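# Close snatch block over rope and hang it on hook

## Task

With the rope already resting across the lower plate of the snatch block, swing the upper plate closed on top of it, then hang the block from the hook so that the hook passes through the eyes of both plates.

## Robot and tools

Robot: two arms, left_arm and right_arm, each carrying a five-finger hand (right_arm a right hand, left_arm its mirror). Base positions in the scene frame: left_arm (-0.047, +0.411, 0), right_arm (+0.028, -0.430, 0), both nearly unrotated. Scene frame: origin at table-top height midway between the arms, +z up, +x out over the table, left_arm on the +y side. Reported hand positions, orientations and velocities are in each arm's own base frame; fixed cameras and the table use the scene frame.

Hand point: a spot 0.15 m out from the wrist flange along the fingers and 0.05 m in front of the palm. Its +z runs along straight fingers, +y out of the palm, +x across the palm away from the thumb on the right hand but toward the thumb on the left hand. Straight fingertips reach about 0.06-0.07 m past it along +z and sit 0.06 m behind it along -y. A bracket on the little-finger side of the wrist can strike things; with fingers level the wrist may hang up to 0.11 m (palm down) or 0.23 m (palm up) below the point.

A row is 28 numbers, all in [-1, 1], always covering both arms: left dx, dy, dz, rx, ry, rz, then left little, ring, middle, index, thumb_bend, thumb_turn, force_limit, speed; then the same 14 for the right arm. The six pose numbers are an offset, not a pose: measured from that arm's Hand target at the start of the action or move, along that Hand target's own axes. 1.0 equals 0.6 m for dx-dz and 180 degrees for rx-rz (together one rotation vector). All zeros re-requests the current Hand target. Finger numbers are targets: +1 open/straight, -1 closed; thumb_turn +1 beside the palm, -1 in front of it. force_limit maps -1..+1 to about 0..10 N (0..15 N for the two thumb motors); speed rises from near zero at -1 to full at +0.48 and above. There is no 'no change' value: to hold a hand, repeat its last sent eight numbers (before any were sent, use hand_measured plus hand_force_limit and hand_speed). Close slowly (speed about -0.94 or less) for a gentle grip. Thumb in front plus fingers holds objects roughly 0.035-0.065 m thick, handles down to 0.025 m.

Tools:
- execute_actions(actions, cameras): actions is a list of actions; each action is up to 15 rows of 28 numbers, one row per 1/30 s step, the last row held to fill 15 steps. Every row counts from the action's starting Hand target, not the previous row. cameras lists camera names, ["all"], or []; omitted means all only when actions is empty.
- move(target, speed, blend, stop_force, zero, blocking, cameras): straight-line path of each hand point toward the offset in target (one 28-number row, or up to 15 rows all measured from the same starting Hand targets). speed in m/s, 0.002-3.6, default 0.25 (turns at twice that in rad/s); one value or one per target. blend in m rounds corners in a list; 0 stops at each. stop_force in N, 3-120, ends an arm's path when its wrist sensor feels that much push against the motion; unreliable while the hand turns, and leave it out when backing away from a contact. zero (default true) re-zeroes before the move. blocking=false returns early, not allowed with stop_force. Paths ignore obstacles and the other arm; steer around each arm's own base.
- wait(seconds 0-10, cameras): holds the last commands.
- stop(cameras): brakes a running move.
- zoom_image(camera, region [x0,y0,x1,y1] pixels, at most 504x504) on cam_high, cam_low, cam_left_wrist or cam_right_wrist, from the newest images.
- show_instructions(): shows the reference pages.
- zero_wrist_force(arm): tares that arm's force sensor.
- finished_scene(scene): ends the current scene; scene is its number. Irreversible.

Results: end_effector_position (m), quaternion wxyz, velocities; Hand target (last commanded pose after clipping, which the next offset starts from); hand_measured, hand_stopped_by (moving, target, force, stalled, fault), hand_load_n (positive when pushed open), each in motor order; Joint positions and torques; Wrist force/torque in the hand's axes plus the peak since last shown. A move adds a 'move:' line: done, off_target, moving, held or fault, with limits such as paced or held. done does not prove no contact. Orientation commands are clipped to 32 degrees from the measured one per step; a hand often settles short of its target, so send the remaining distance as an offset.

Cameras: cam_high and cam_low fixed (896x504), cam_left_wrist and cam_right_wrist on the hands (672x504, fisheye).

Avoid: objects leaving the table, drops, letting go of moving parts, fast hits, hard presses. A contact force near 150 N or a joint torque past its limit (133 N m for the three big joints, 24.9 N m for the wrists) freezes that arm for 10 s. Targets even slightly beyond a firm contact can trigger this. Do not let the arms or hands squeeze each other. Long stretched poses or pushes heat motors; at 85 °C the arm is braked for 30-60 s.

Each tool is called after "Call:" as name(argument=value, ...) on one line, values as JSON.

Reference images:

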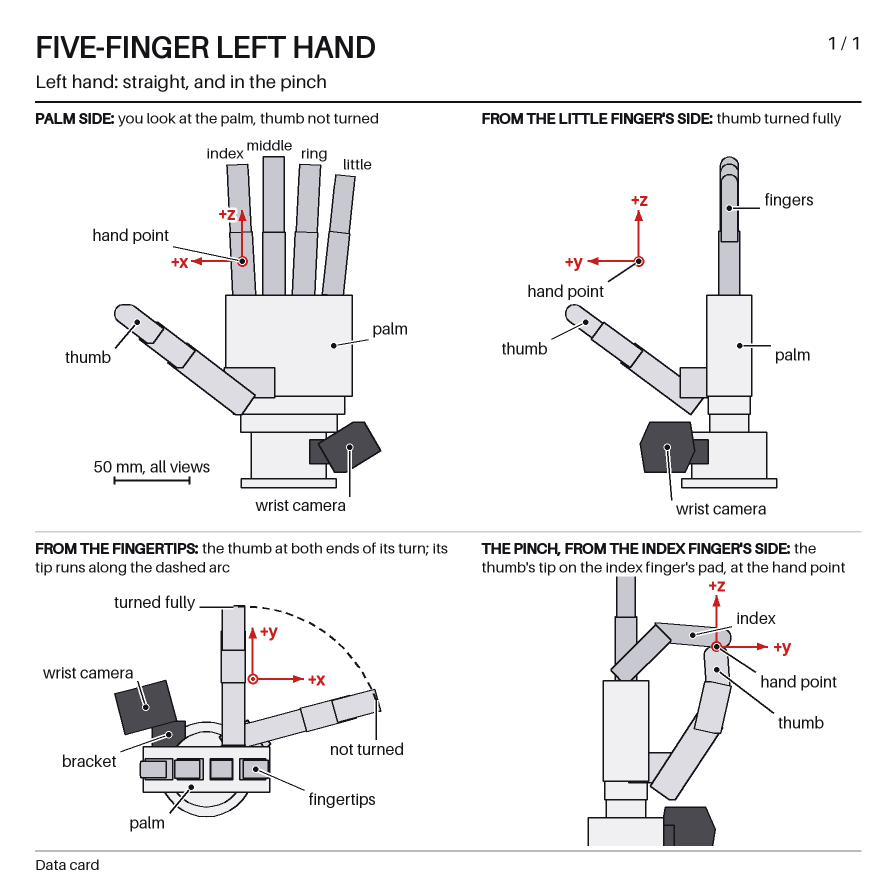

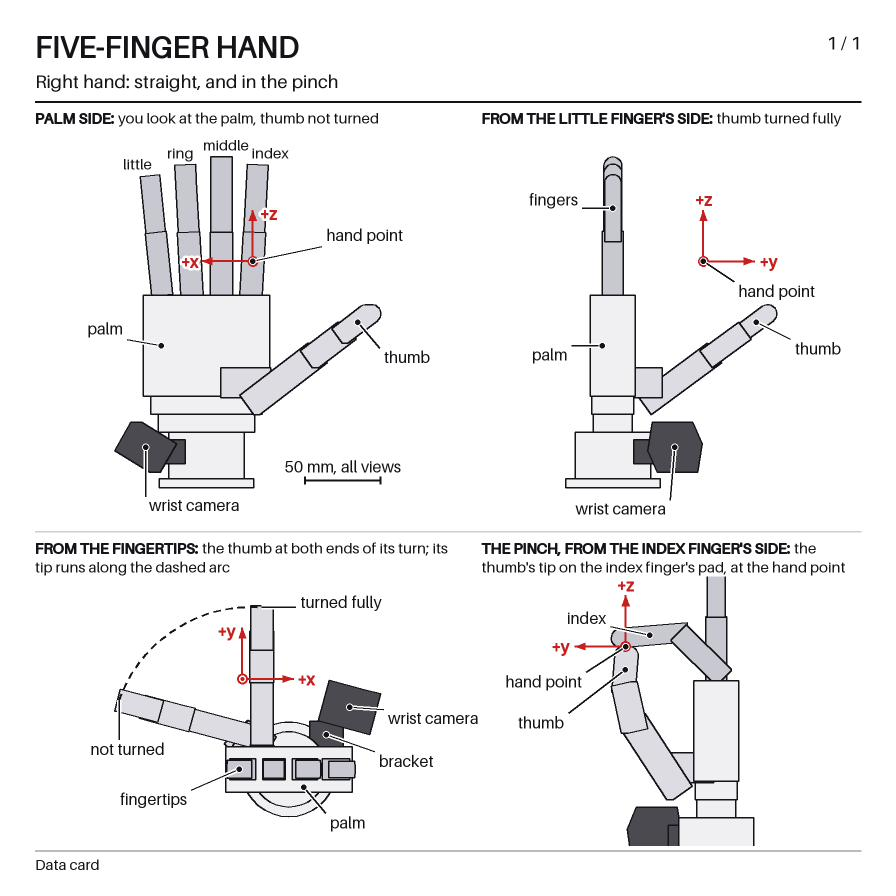

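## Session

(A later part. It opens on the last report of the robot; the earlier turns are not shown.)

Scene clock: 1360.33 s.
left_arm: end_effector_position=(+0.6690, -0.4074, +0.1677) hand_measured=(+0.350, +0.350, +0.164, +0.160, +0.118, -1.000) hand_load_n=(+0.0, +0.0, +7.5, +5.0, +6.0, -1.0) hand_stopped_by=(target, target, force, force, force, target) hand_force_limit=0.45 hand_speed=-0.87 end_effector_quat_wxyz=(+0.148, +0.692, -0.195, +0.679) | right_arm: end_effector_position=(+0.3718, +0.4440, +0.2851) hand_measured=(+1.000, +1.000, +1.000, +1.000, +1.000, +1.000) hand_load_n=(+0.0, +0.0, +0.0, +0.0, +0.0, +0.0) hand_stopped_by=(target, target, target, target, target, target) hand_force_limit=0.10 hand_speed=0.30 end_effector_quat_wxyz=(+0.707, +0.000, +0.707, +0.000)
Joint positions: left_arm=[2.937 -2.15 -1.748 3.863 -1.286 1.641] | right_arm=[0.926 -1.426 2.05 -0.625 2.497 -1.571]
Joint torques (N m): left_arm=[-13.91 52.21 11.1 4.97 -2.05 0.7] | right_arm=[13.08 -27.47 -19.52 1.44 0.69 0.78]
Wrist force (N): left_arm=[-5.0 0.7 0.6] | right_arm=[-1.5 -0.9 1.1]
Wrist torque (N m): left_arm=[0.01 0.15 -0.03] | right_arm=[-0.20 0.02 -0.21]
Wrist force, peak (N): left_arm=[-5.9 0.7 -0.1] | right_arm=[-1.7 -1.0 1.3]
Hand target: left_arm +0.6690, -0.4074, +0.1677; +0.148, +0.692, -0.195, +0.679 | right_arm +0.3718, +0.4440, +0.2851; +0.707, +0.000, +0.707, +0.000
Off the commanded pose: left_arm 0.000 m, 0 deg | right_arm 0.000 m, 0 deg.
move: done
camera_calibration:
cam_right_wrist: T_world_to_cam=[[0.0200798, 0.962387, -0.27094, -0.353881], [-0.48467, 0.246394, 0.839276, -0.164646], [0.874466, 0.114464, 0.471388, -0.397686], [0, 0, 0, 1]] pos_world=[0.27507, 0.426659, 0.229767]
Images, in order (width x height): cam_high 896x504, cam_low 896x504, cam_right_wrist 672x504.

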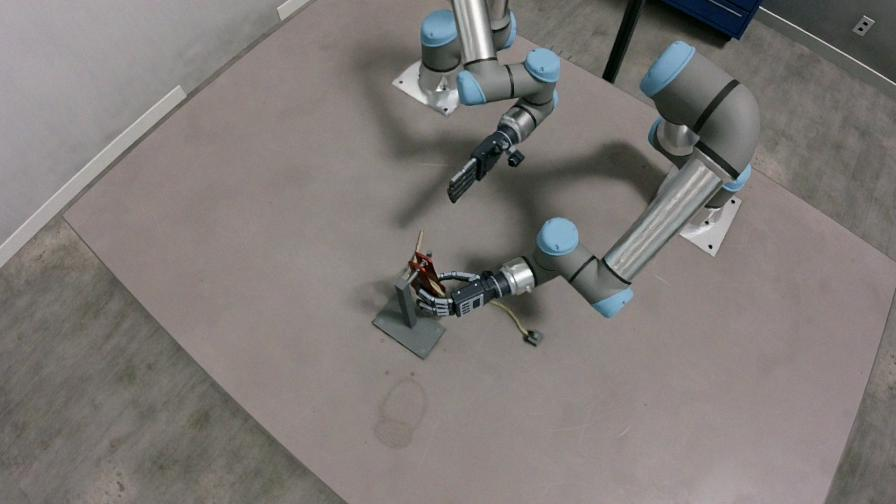

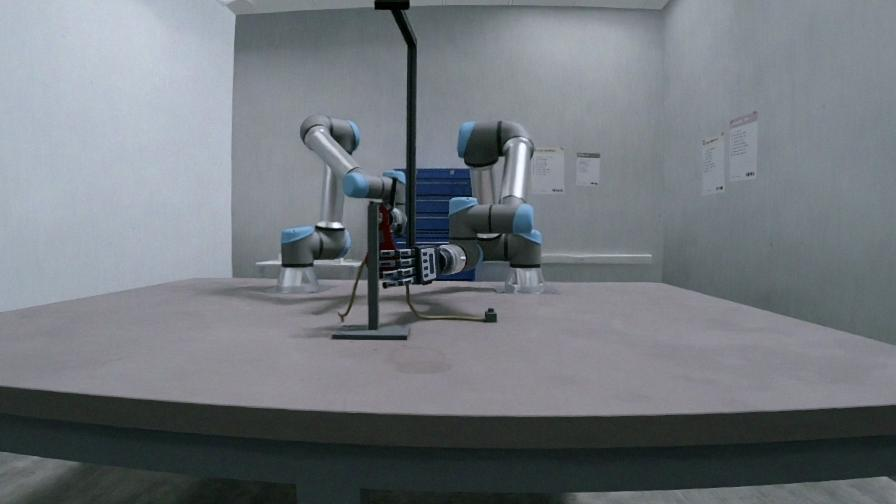

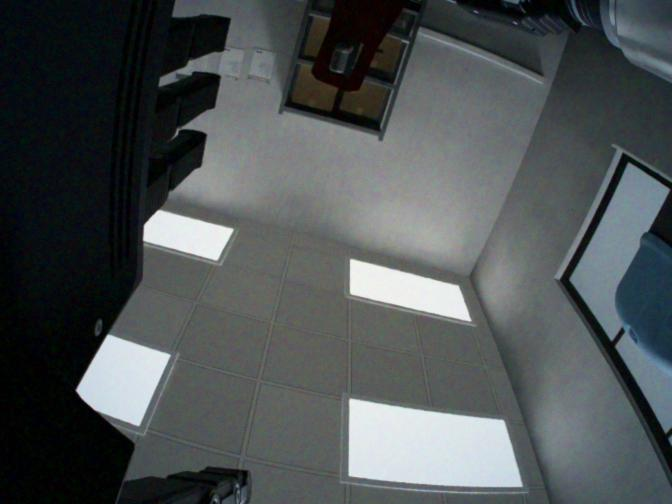

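Call:
move(target=[-0.0366,0.0022,0.0012,0,0,0,0.35,0.35,0.04,0.02,-0.2,-1,0.45,-0.87,0,0,0,0,0,0,1,1,1,1,1,1,0.1,0.3], speed=0.012, stop_force=3, cameras=["cam_low","cam_right_wrist","cam_high"])

Call:
zoom_image(camera="cam_right_wrist", region=[295, 5, 385, 95])

Call:
zoom_image(camera="cam_high", region=[380, 210, 480, 310])

Scene clock: 1367.63 s.
left_arm: end_effector_position=(+0.6690, -0.4074, +0.1515) hand_measured=(+0.350, +0.350, +0.164, +0.160, +0.118, -1.000) hand_load_n=(+0.0, +0.0, +7.0, +4.5, +6.0, -0.5) hand_stopped_by=(target, target, force, force, force, target) hand_force_limit=0.45 hand_speed=-0.87 end_effector_quat_wxyz=(+0.148, +0.692, -0.195, +0.679) | right_arm: end_effector_position=(+0.3718, +0.4440, +0.2851) hand_measured=(+1.000, +1.000, +1.000, +1.000, +1.000, +1.000) hand_load_n=(+0.0, +0.0, +0.0, +0.0, +0.0, +0.0) hand_stopped_by=(target, target, target, target, target, target) hand_force_limit=0.10 hand_speed=0.30 end_effector_quat_wxyz=(+0.707, +0.000, +0.707, +0.000)
Joint positions: left_arm=[2.937 -2.177 -1.756 3.898 -1.286 1.641] | right_arm=[0.926 -1.426 2.05 -0.625 2.497 -1.571]
Joint torques (N m): left_arm=[-9.79 52.91 23.77 0.26 -1.25 0.39] | right_arm=[12.91 -27.89 -17.09 1.42 0.67 0.77]
Wrist force (N): left_arm=[-4.4 0.6 0.5] | right_arm=[-1.4 -0.8 1.5]
Wrist torque (N m): left_arm=[0.02 0.12 -0.02] | right_arm=[-0.20 0.00 -0.19]
Wrist force, peak (N): left_arm=[-5.5 0.7 0.3] | right_arm=[-1.8 -0.9 1.4]
Hand target: left_arm +0.6690, -0.4074, +0.1515; +0.148, +0.692, -0.195, +0.679 (not the last commanded pose) | right_arm +0.3718, +0.4440, +0.2851; +0.707, +0.000, +0.707, +0.000
Off the commanded pose: left_arm 0.006 m, 0 deg | right_arm 0.000 m, 0 deg.
move: contact (left_arm)
camera_calibration:
cam_right_wrist: T_world_to_cam=[[0.0200798, 0.962387, -0.27094, -0.353881], [-0.48467, 0.246394, 0.839276, -0.164646], [0.874466, 0.114464, 0.471388, -0.397686], [0, 0, 0, 1]] pos_world=[0.27507, 0.426659, 0.229767]
Images, in order (width x height): cam_high 896x504, cam_low 896x504, cam_right_wrist 672x504.

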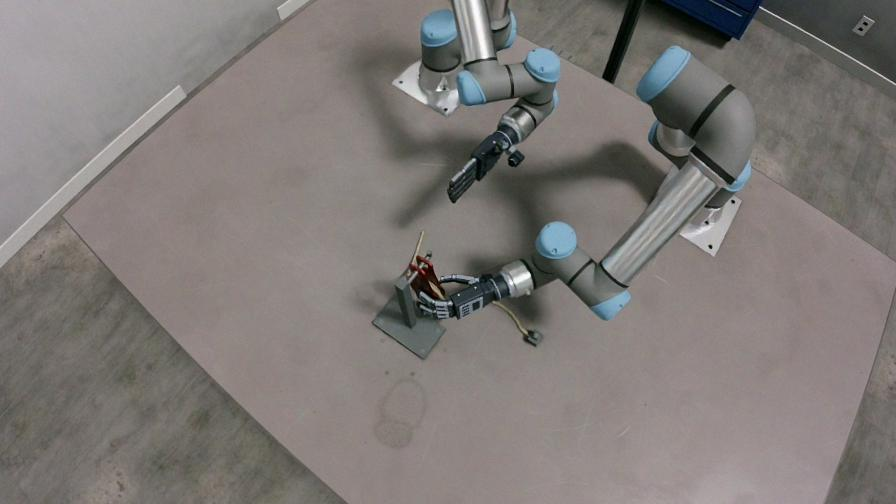

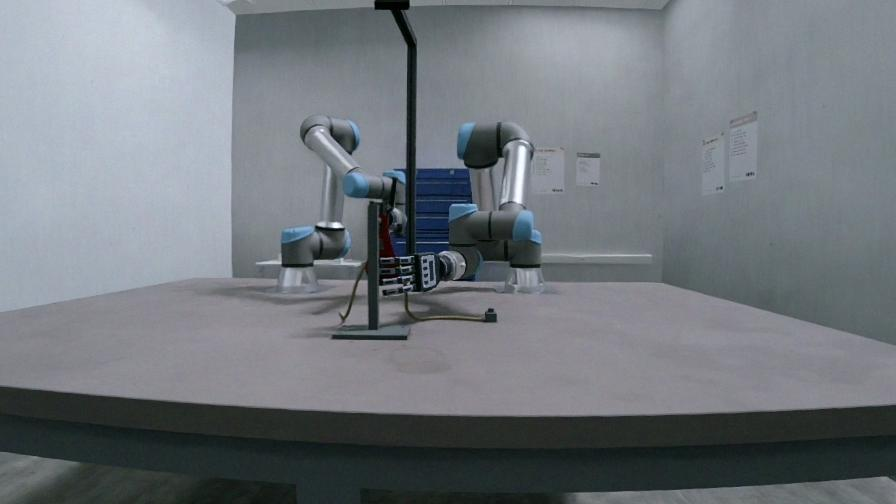

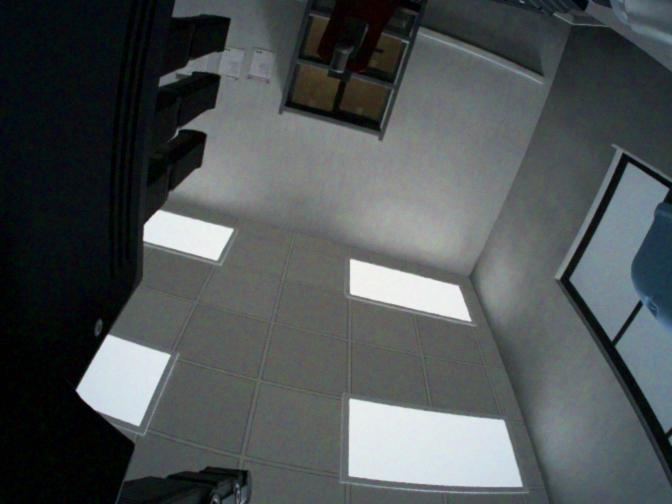

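Scaled by 5.600 from the camera's 672x504 image, which has a finer 960x720 frame.

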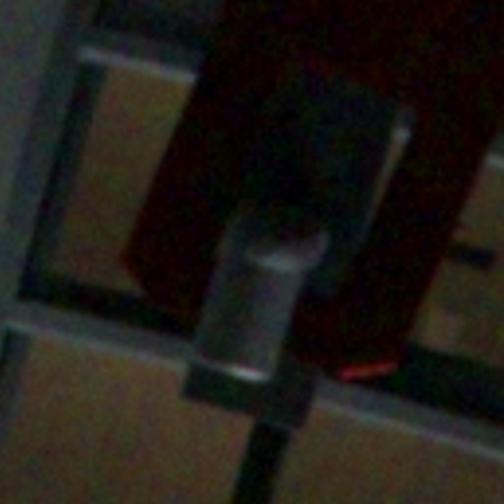

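Scaled by 5.040 from the camera's 896x504 image, which has a finer 1280x720 frame.

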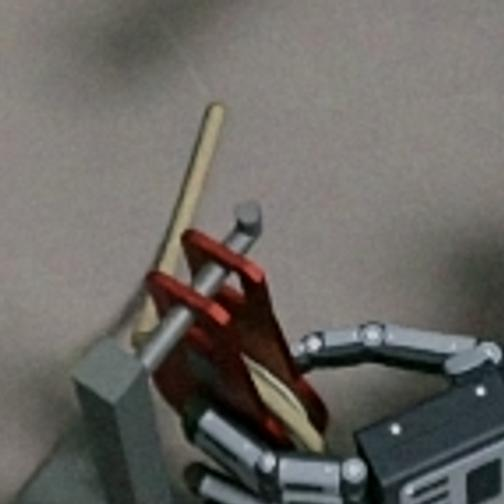

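Call:
move(target=[-0.0035,0.0002,0.0001,0,0,0,0.35,0.35,0.04,0.02,-0.2,-1,0.45,-0.87,0,0,0,0,0,0,1,1,1,1,1,1,0.1,0.3], speed=0.01, stop_force=3)

Scene clock: 1373.70 s.
left_arm: end_effector_position=(+0.6691, -0.4075, +0.1513) hand_measured=(+0.350, +0.350, +0.164, +0.160, +0.118, -1.000) hand_load_n=(+0.0, +0.0, +7.0, +4.0, +6.5, +0.0) hand_stopped_by=(target, target, force, force, force, target) hand_force_limit=0.45 hand_speed=-0.87 end_effector_quat_wxyz=(+0.148, +0.692, -0.195, +0.679) | right_arm: end_effector_position=(+0.3718, +0.4440, +0.2851) hand_measured=(+1.000, +1.000, +1.000, +1.000, +1.000, +1.000) hand_load_n=(+0.0, +0.0, +0.0, +0.0, +0.0, +0.0) hand_stopped_by=(target, target, target, target, target, target) hand_force_limit=0.10 hand_speed=0.30 end_effector_quat_wxyz=(+0.707, +0.000, +0.707, +0.000)
Joint positions: left_arm=[2.937 -2.178 -1.756 3.898 -1.286 1.641] | right_arm=[0.926 -1.426 2.05 -0.625 2.497 -1.571]
Joint torques (N m): left_arm=[-11.29 51.81 21.92 -1.1 -1.24 0.69] | right_arm=[12.92 -27.85 -14.5 1.38 0.68 0.77]
Wrist force (N): left_arm=[-1.3 1.1 -0.1] | right_arm=[-1.2 -0.8 1.3]
Wrist torque (N m): left_arm=[0.00 0.22 -0.01] | right_arm=[-0.19 -0.02 -0.17]
Wrist force, peak (N): left_arm=[-4.9 0.3 0.6] | right_arm=[-1.6 -0.8 1.7]
Hand target: left_arm +0.6691, -0.4075, +0.1513; +0.148, +0.692, -0.195, +0.679 (not the last commanded pose) | right_arm +0.3718, +0.4440, +0.2851; +0.707, +0.000, +0.707, +0.000
Off the commanded pose: left_arm 0.002 m, 0 deg | right_arm 0.000 m, 0 deg.
move: contact (left_arm)

Call:
execute_actions(actions=[[[0,0,0,0,0,0,0.4,0.4,0.22,0.22,0.25,-1,0.45,-0.85,0,0,0,0,0,0,1,1,1,1,1,1,0.1,0.3]],[[0,0,0,0,0,0,0.4,0.4,0.28,0.28,0.35,-1,0.45,-0.8,0,0,0,0,0,0,1,1,1,1,1,1,0.1,0.3]],[[0,0,0,0,0,0,0.4,0.4,0.28,0.28,0.7,-1,0.45,-0.6,0,0,0,0,0,0,1,1,1,1,1,1,0.1,0.3]],[[0,0,0,0,0,0,0.4,0.4,0.28,0.28,0.7,-1,0.45,-0.6,0,0,0,0,0,0,1,1,1,1,1,1,0.1,0.3]]], cameras=["cam_low","cam_right_wrist","cam_high","cam_left_wrist"])

Call:
zoom_image(camera="cam_right_wrist", region=[295, 0, 395, 95])

Call:
zoom_image(camera="cam_high", region=[380, 210, 520, 350])

Scene clock: 1381.63 s.
left_arm: end_effector_position=(+0.6691, -0.4075, +0.1513) hand_measured=(+0.400, +0.400, +0.280, +0.280, +0.700, -1.000) hand_load_n=(+0.0, +0.0, +0.0, +0.0, +0.0, -0.5) hand_stopped_by=(target, target, target, target, target, target) hand_force_limit=0.45 hand_speed=-0.60 end_effector_quat_wxyz=(+0.148, +0.692, -0.195, +0.679) | right_arm: end_effector_position=(+0.3718, +0.4440, +0.2851) hand_measured=(+1.000, +1.000, +1.000, +1.000, +1.000, +1.000) hand_load_n=(+0.0, +0.0, +0.0, +0.0, +0.0, +0.0) hand_stopped_by=(target, target, target, target, target, target) hand_force_limit=0.10 hand_speed=0.30 end_effector_quat_wxyz=(+0.707, +0.000, +0.707, +0.000)
Joint positions: left_arm=[2.937 -2.178 -1.756 3.898 -1.286 1.641] | right_arm=[0.926 -1.426 2.05 -0.625 2.497 -1.571]
Joint torques (N m): left_arm=[-11.12 43.97 19.84 3.72 -1.11 0.5] | right_arm=[12.13 -27.79 -11.96 1.42 0.68 0.77]
Wrist force (N): left_arm=[-2.1 0.4 0.3] | right_arm=[-1.3 -0.9 1.5]
Wrist torque (N m): left_arm=[0.03 0.21 -0.03] | right_arm=[-0.21 -0.02 -0.18]
Wrist force, peak (N): left_arm=[-2.2 0.4 0.2] | right_arm=[-1.6 -1.0 1.8]
Hand target: left_arm +0.6691, -0.4075, +0.1513; +0.148, +0.692, -0.195, +0.679 | right_arm +0.3718, +0.4440, +0.2851; +0.707, +0.000, +0.707, +0.000
Off the commanded pose: left_arm 0.000 m, 0 deg | right_arm 0.000 m, 0 deg.
Step readings (end_effector_position of left_arm | right_arm):
0: (+0.6691, -0.4075, +0.1513) | (+0.3718, +0.4440, +0.2851)
1: (+0.6691, -0.4075, +0.1513) | (+0.3718, +0.4440, +0.2851)
2: (+0.6691, -0.4075, +0.1513) | (+0.3718, +0.4440, +0.2851)
4: (+0.6691, -0.4075, +0.1513) | (+0.3718, +0.4440, +0.2851)
8: (+0.6691, -0.4075, +0.1513) | (+0.3718, +0.4440, +0.2851)
15: (+0.6691, -0.4075, +0.1513) | (+0.3718, +0.4440, +0.2851)
16: (+0.6691, -0.4075, +0.1513) | (+0.3718, +0.4440, +0.2851)
17: (+0.6691, -0.4075, +0.1513) | (+0.3718, +0.4440, +0.2851)
19: (+0.6691, -0.4075, +0.1513) | (+0.3718, +0.4440, +0.2851)
23: (+0.6691, -0.4075, +0.1513) | (+0.3718, +0.4440, +0.2851)
30: (+0.6691, -0.4075, +0.1513) | (+0.3718, +0.4440, +0.2851)
31: (+0.6691, -0.4075, +0.1513) | (+0.3718, +0.4440, +0.2851)
32: (+0.6691, -0.4075, +0.1513) | (+0.3718, +0.4440, +0.2851)
34: (+0.6691, -0.4075, +0.1513) | (+0.3718, +0.4440, +0.2851)
38: (+0.6691, -0.4075, +0.1513) | (+0.3718, +0.4440, +0.2851)
45: (+0.6691, -0.4075, +0.1513) | (+0.3718, +0.4440, +0.2851)
46: (+0.6691, -0.4075, +0.1513) | (+0.3718, +0.4440, +0.2851)
47: (+0.6691, -0.4075, +0.1513) | (+0.3718, +0.4440, +0.2851)
49: (+0.6691, -0.4075, +0.1513) | (+0.3718, +0.4440, +0.2851)
53: (+0.6691, -0.4075, +0.1513) | (+0.3718, +0.4440, +0.2851)
60: (+0.6691, -0.4075, +0.1513) | (+0.3718, +0.4440, +0.2851)
camera_calibration:
cam_left_wrist: T_world_to_cam=[[0.46945, 0.825995, 0.31201, -0.0239934], [-0.55516, 0.00134166, 0.831742, 0.24179], [0.686596, -0.563676, 0.459189, -0.642507], [0, 0, 0, 1]] pos_world=[0.586639, -0.342672, 0.101412]
cam_right_wrist: T_world_to_cam=[[0.0200798, 0.962387, -0.27094, -0.353881], [-0.48467, 0.246394, 0.839276, -0.164646], [0.874466, 0.114464, 0.471388, -0.397686], [0, 0, 0, 1]] pos_world=[0.27507, 0.426659, 0.229767]

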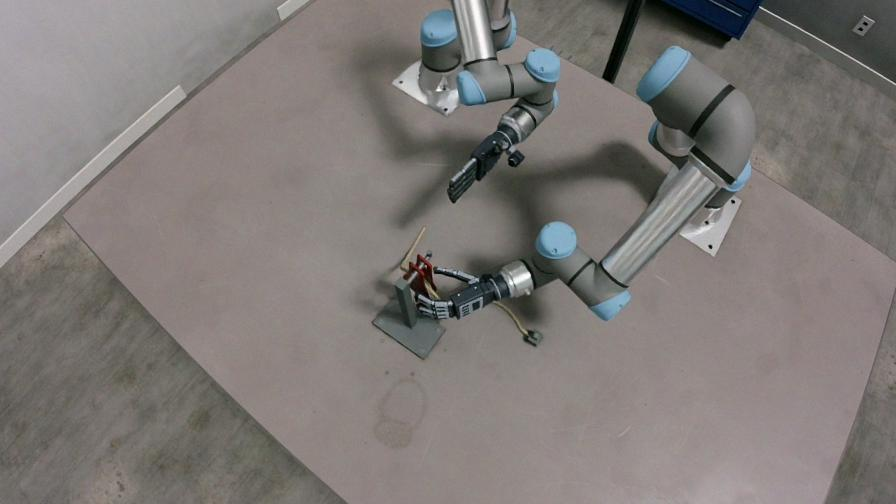

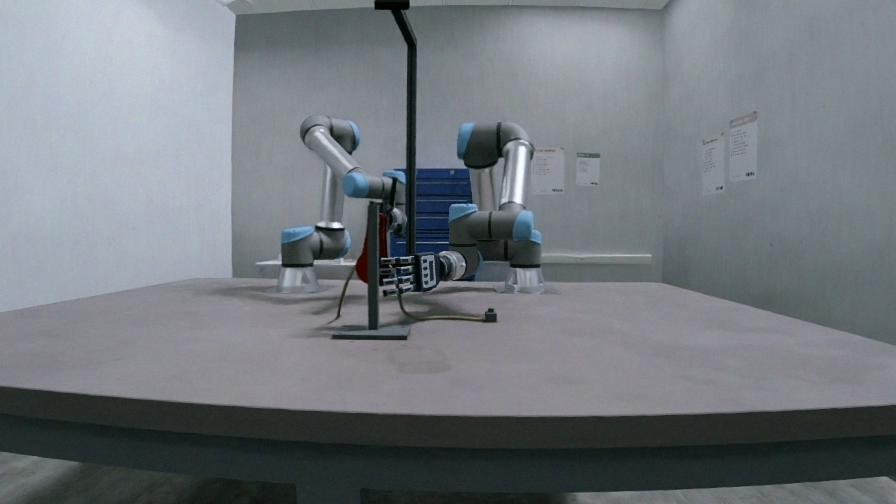

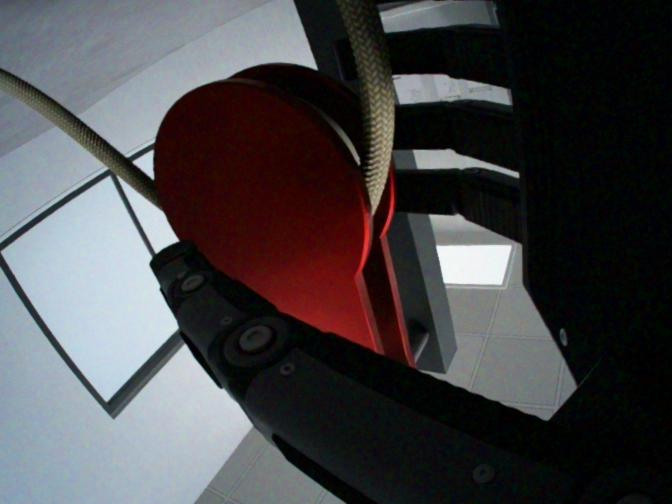

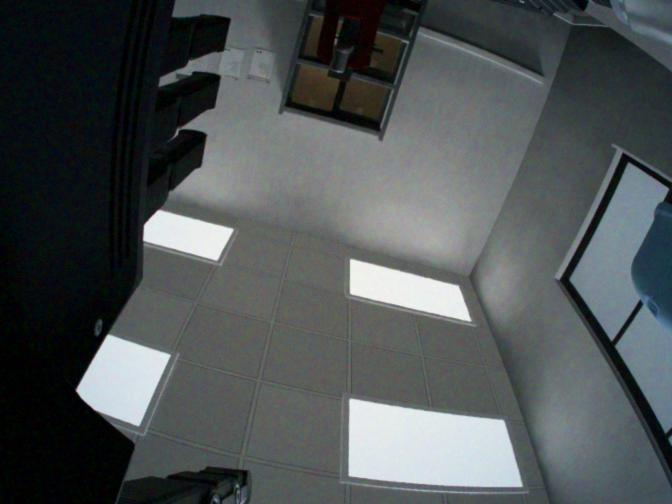

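Scaled by 5.040 from the camera's 672x504 image, which has a finer 960x720 frame.

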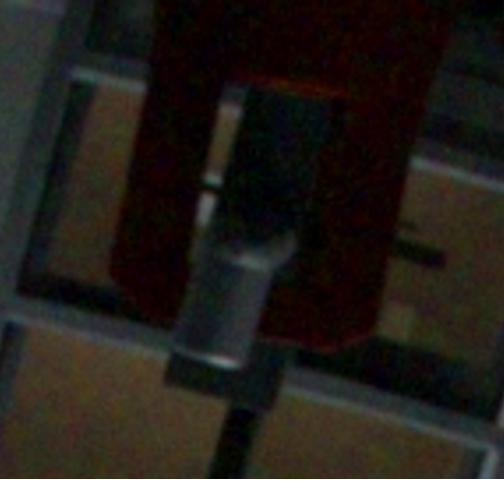

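Scaled by 3.600 from the camera's 896x504 image, which has a finer 1280x720 frame.

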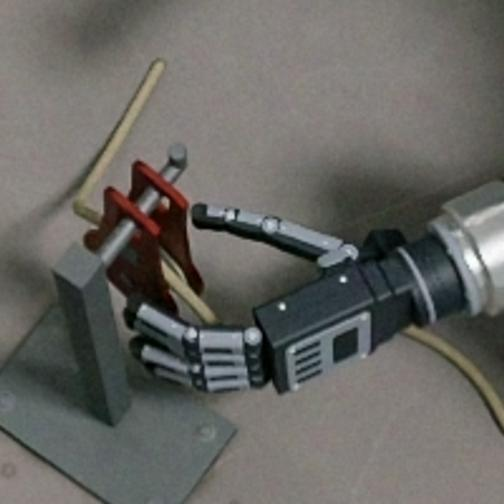

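Call:
move(target=[0,-0.212,-0.1325,0,0,0,0.4,0.4,0.28,0.28,0.7,-1,0.45,-0.6,0,0,0,0,0,0,1,1,1,1,1,1,0.1,0.3], speed=0.04, stop_force=4, cameras=["cam_low","cam_right_wrist","cam_high"])

Call:
zoom_image(camera="cam_right_wrist", region=[295, 0, 395, 95])

Call:
zoom_image(camera="cam_high", region=[380, 210, 520, 350])

Scene clock: 1391.53 s.
left_arm: end_effector_position=(+0.6588, -0.2582, +0.1617) hand_measured=(+0.400, +0.400, +0.280, +0.280, +0.700, -1.000) hand_load_n=(+0.0, +0.0, +0.0, +0.0, +0.0, +0.0) hand_stopped_by=(target, target, target, target, target, target) hand_force_limit=0.45 hand_speed=-0.60 end_effector_quat_wxyz=(+0.148, +0.692, -0.195, +0.679) | right_arm: end_effector_position=(+0.3718, +0.4440, +0.2851) hand_measured=(+1.000, +1.000, +1.000, +1.000, +1.000, +1.000) hand_load_n=(+0.0, +0.0, +0.0, +0.0, +0.0, +0.0) hand_stopped_by=(target, target, target, target, target, target) hand_force_limit=0.10 hand_speed=0.30 end_effector_quat_wxyz=(+0.707, +0.000, +0.707, +0.000)
Joint positions: left_arm=[3.245 -2.061 -1.93 3.951 -0.979 1.654] | right_arm=[0.926 -1.426 2.05 -0.625 2.497 -1.571]
Joint torques (N m): left_arm=[-15.59 23.11 21.17 0.54 -2.78 -1.3] | right_arm=[12.47 -28.02 -6.53 1.48 0.61 0.73]
Wrist force (N): left_arm=[-1.9 0.3 0.1] | right_arm=[-1.4 -0.9 1.7]
Wrist torque (N m): left_arm=[0.00 0.19 -0.01] | right_arm=[-0.24 -0.01 -0.19]
Wrist force, peak (N): left_arm=[-2.5 0.2 0.2] | right_arm=[-1.6 -1.2 1.6]
Hand target: left_arm +0.6588, -0.2582, +0.1617; +0.148, +0.692, -0.195, +0.679 | right_arm +0.3718, +0.4440, +0.2851; +0.707, +0.000, +0.707, +0.000
Off the commanded pose: left_arm 0.000 m, 0 deg | right_arm 0.000 m, 0 deg.
move: done
camera_calibration:
cam_right_wrist: T_world_to_cam=[[0.0200798, 0.962387, -0.27094, -0.353881], [-0.48467, 0.246394, 0.839276, -0.164646], [0.874466, 0.114464, 0.471388, -0.397686], [0, 0, 0, 1]] pos_world=[0.27507, 0.426659, 0.229767]
Images, in order (width x height): cam_high 896x504, cam_low 896x504, cam_right_wrist 672x504.

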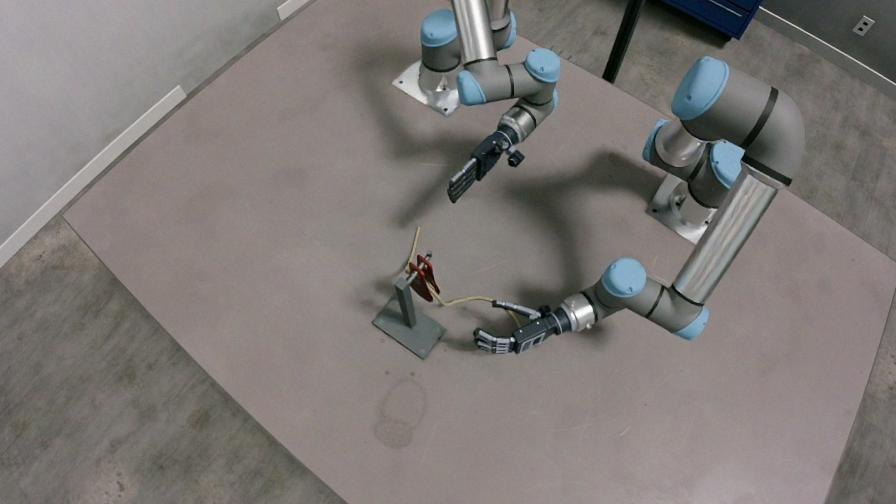

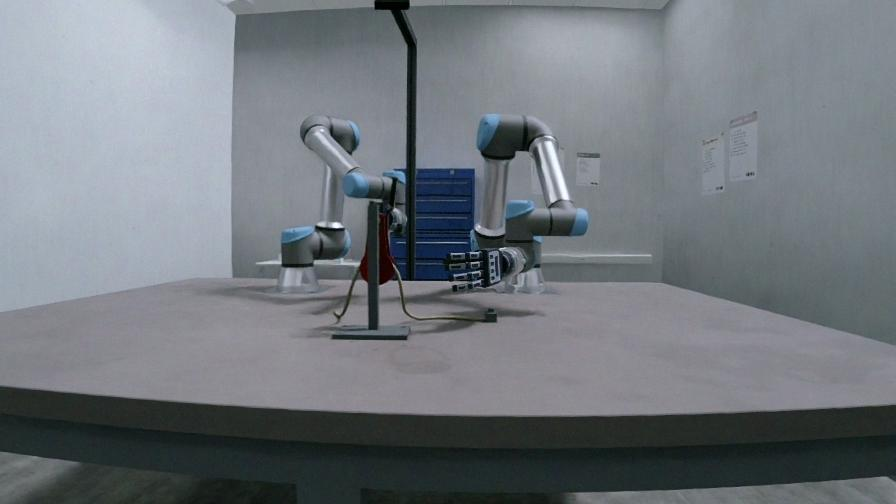

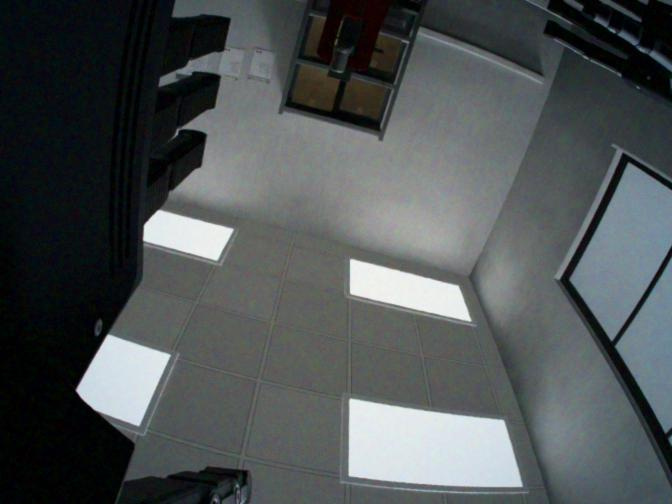

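Scaled by 5.040 from the camera's 672x504 image, which has a finer 960x720 frame.

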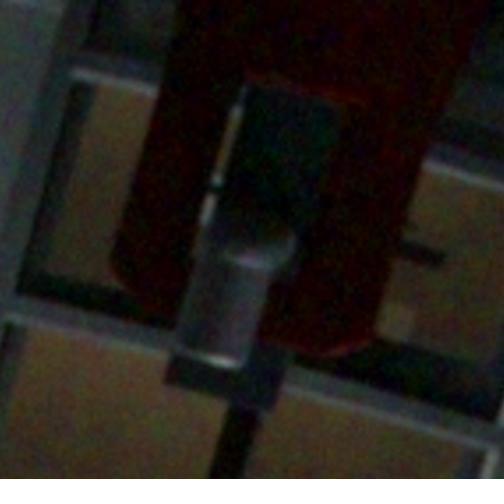

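Scaled by 3.600 from the camera's 896x504 image, which has a finer 1280x720 frame.

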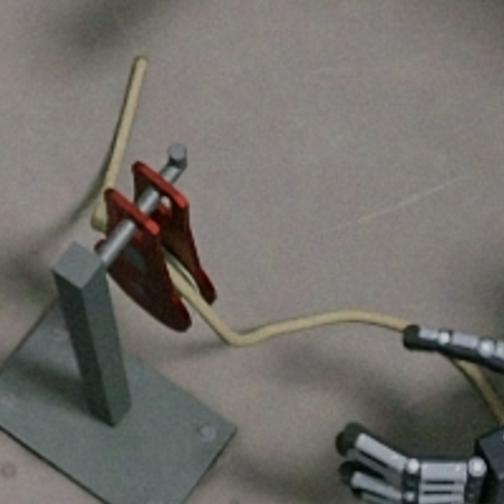

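Call:
finished_scene(scene=2)

The scene is finished: the task was done.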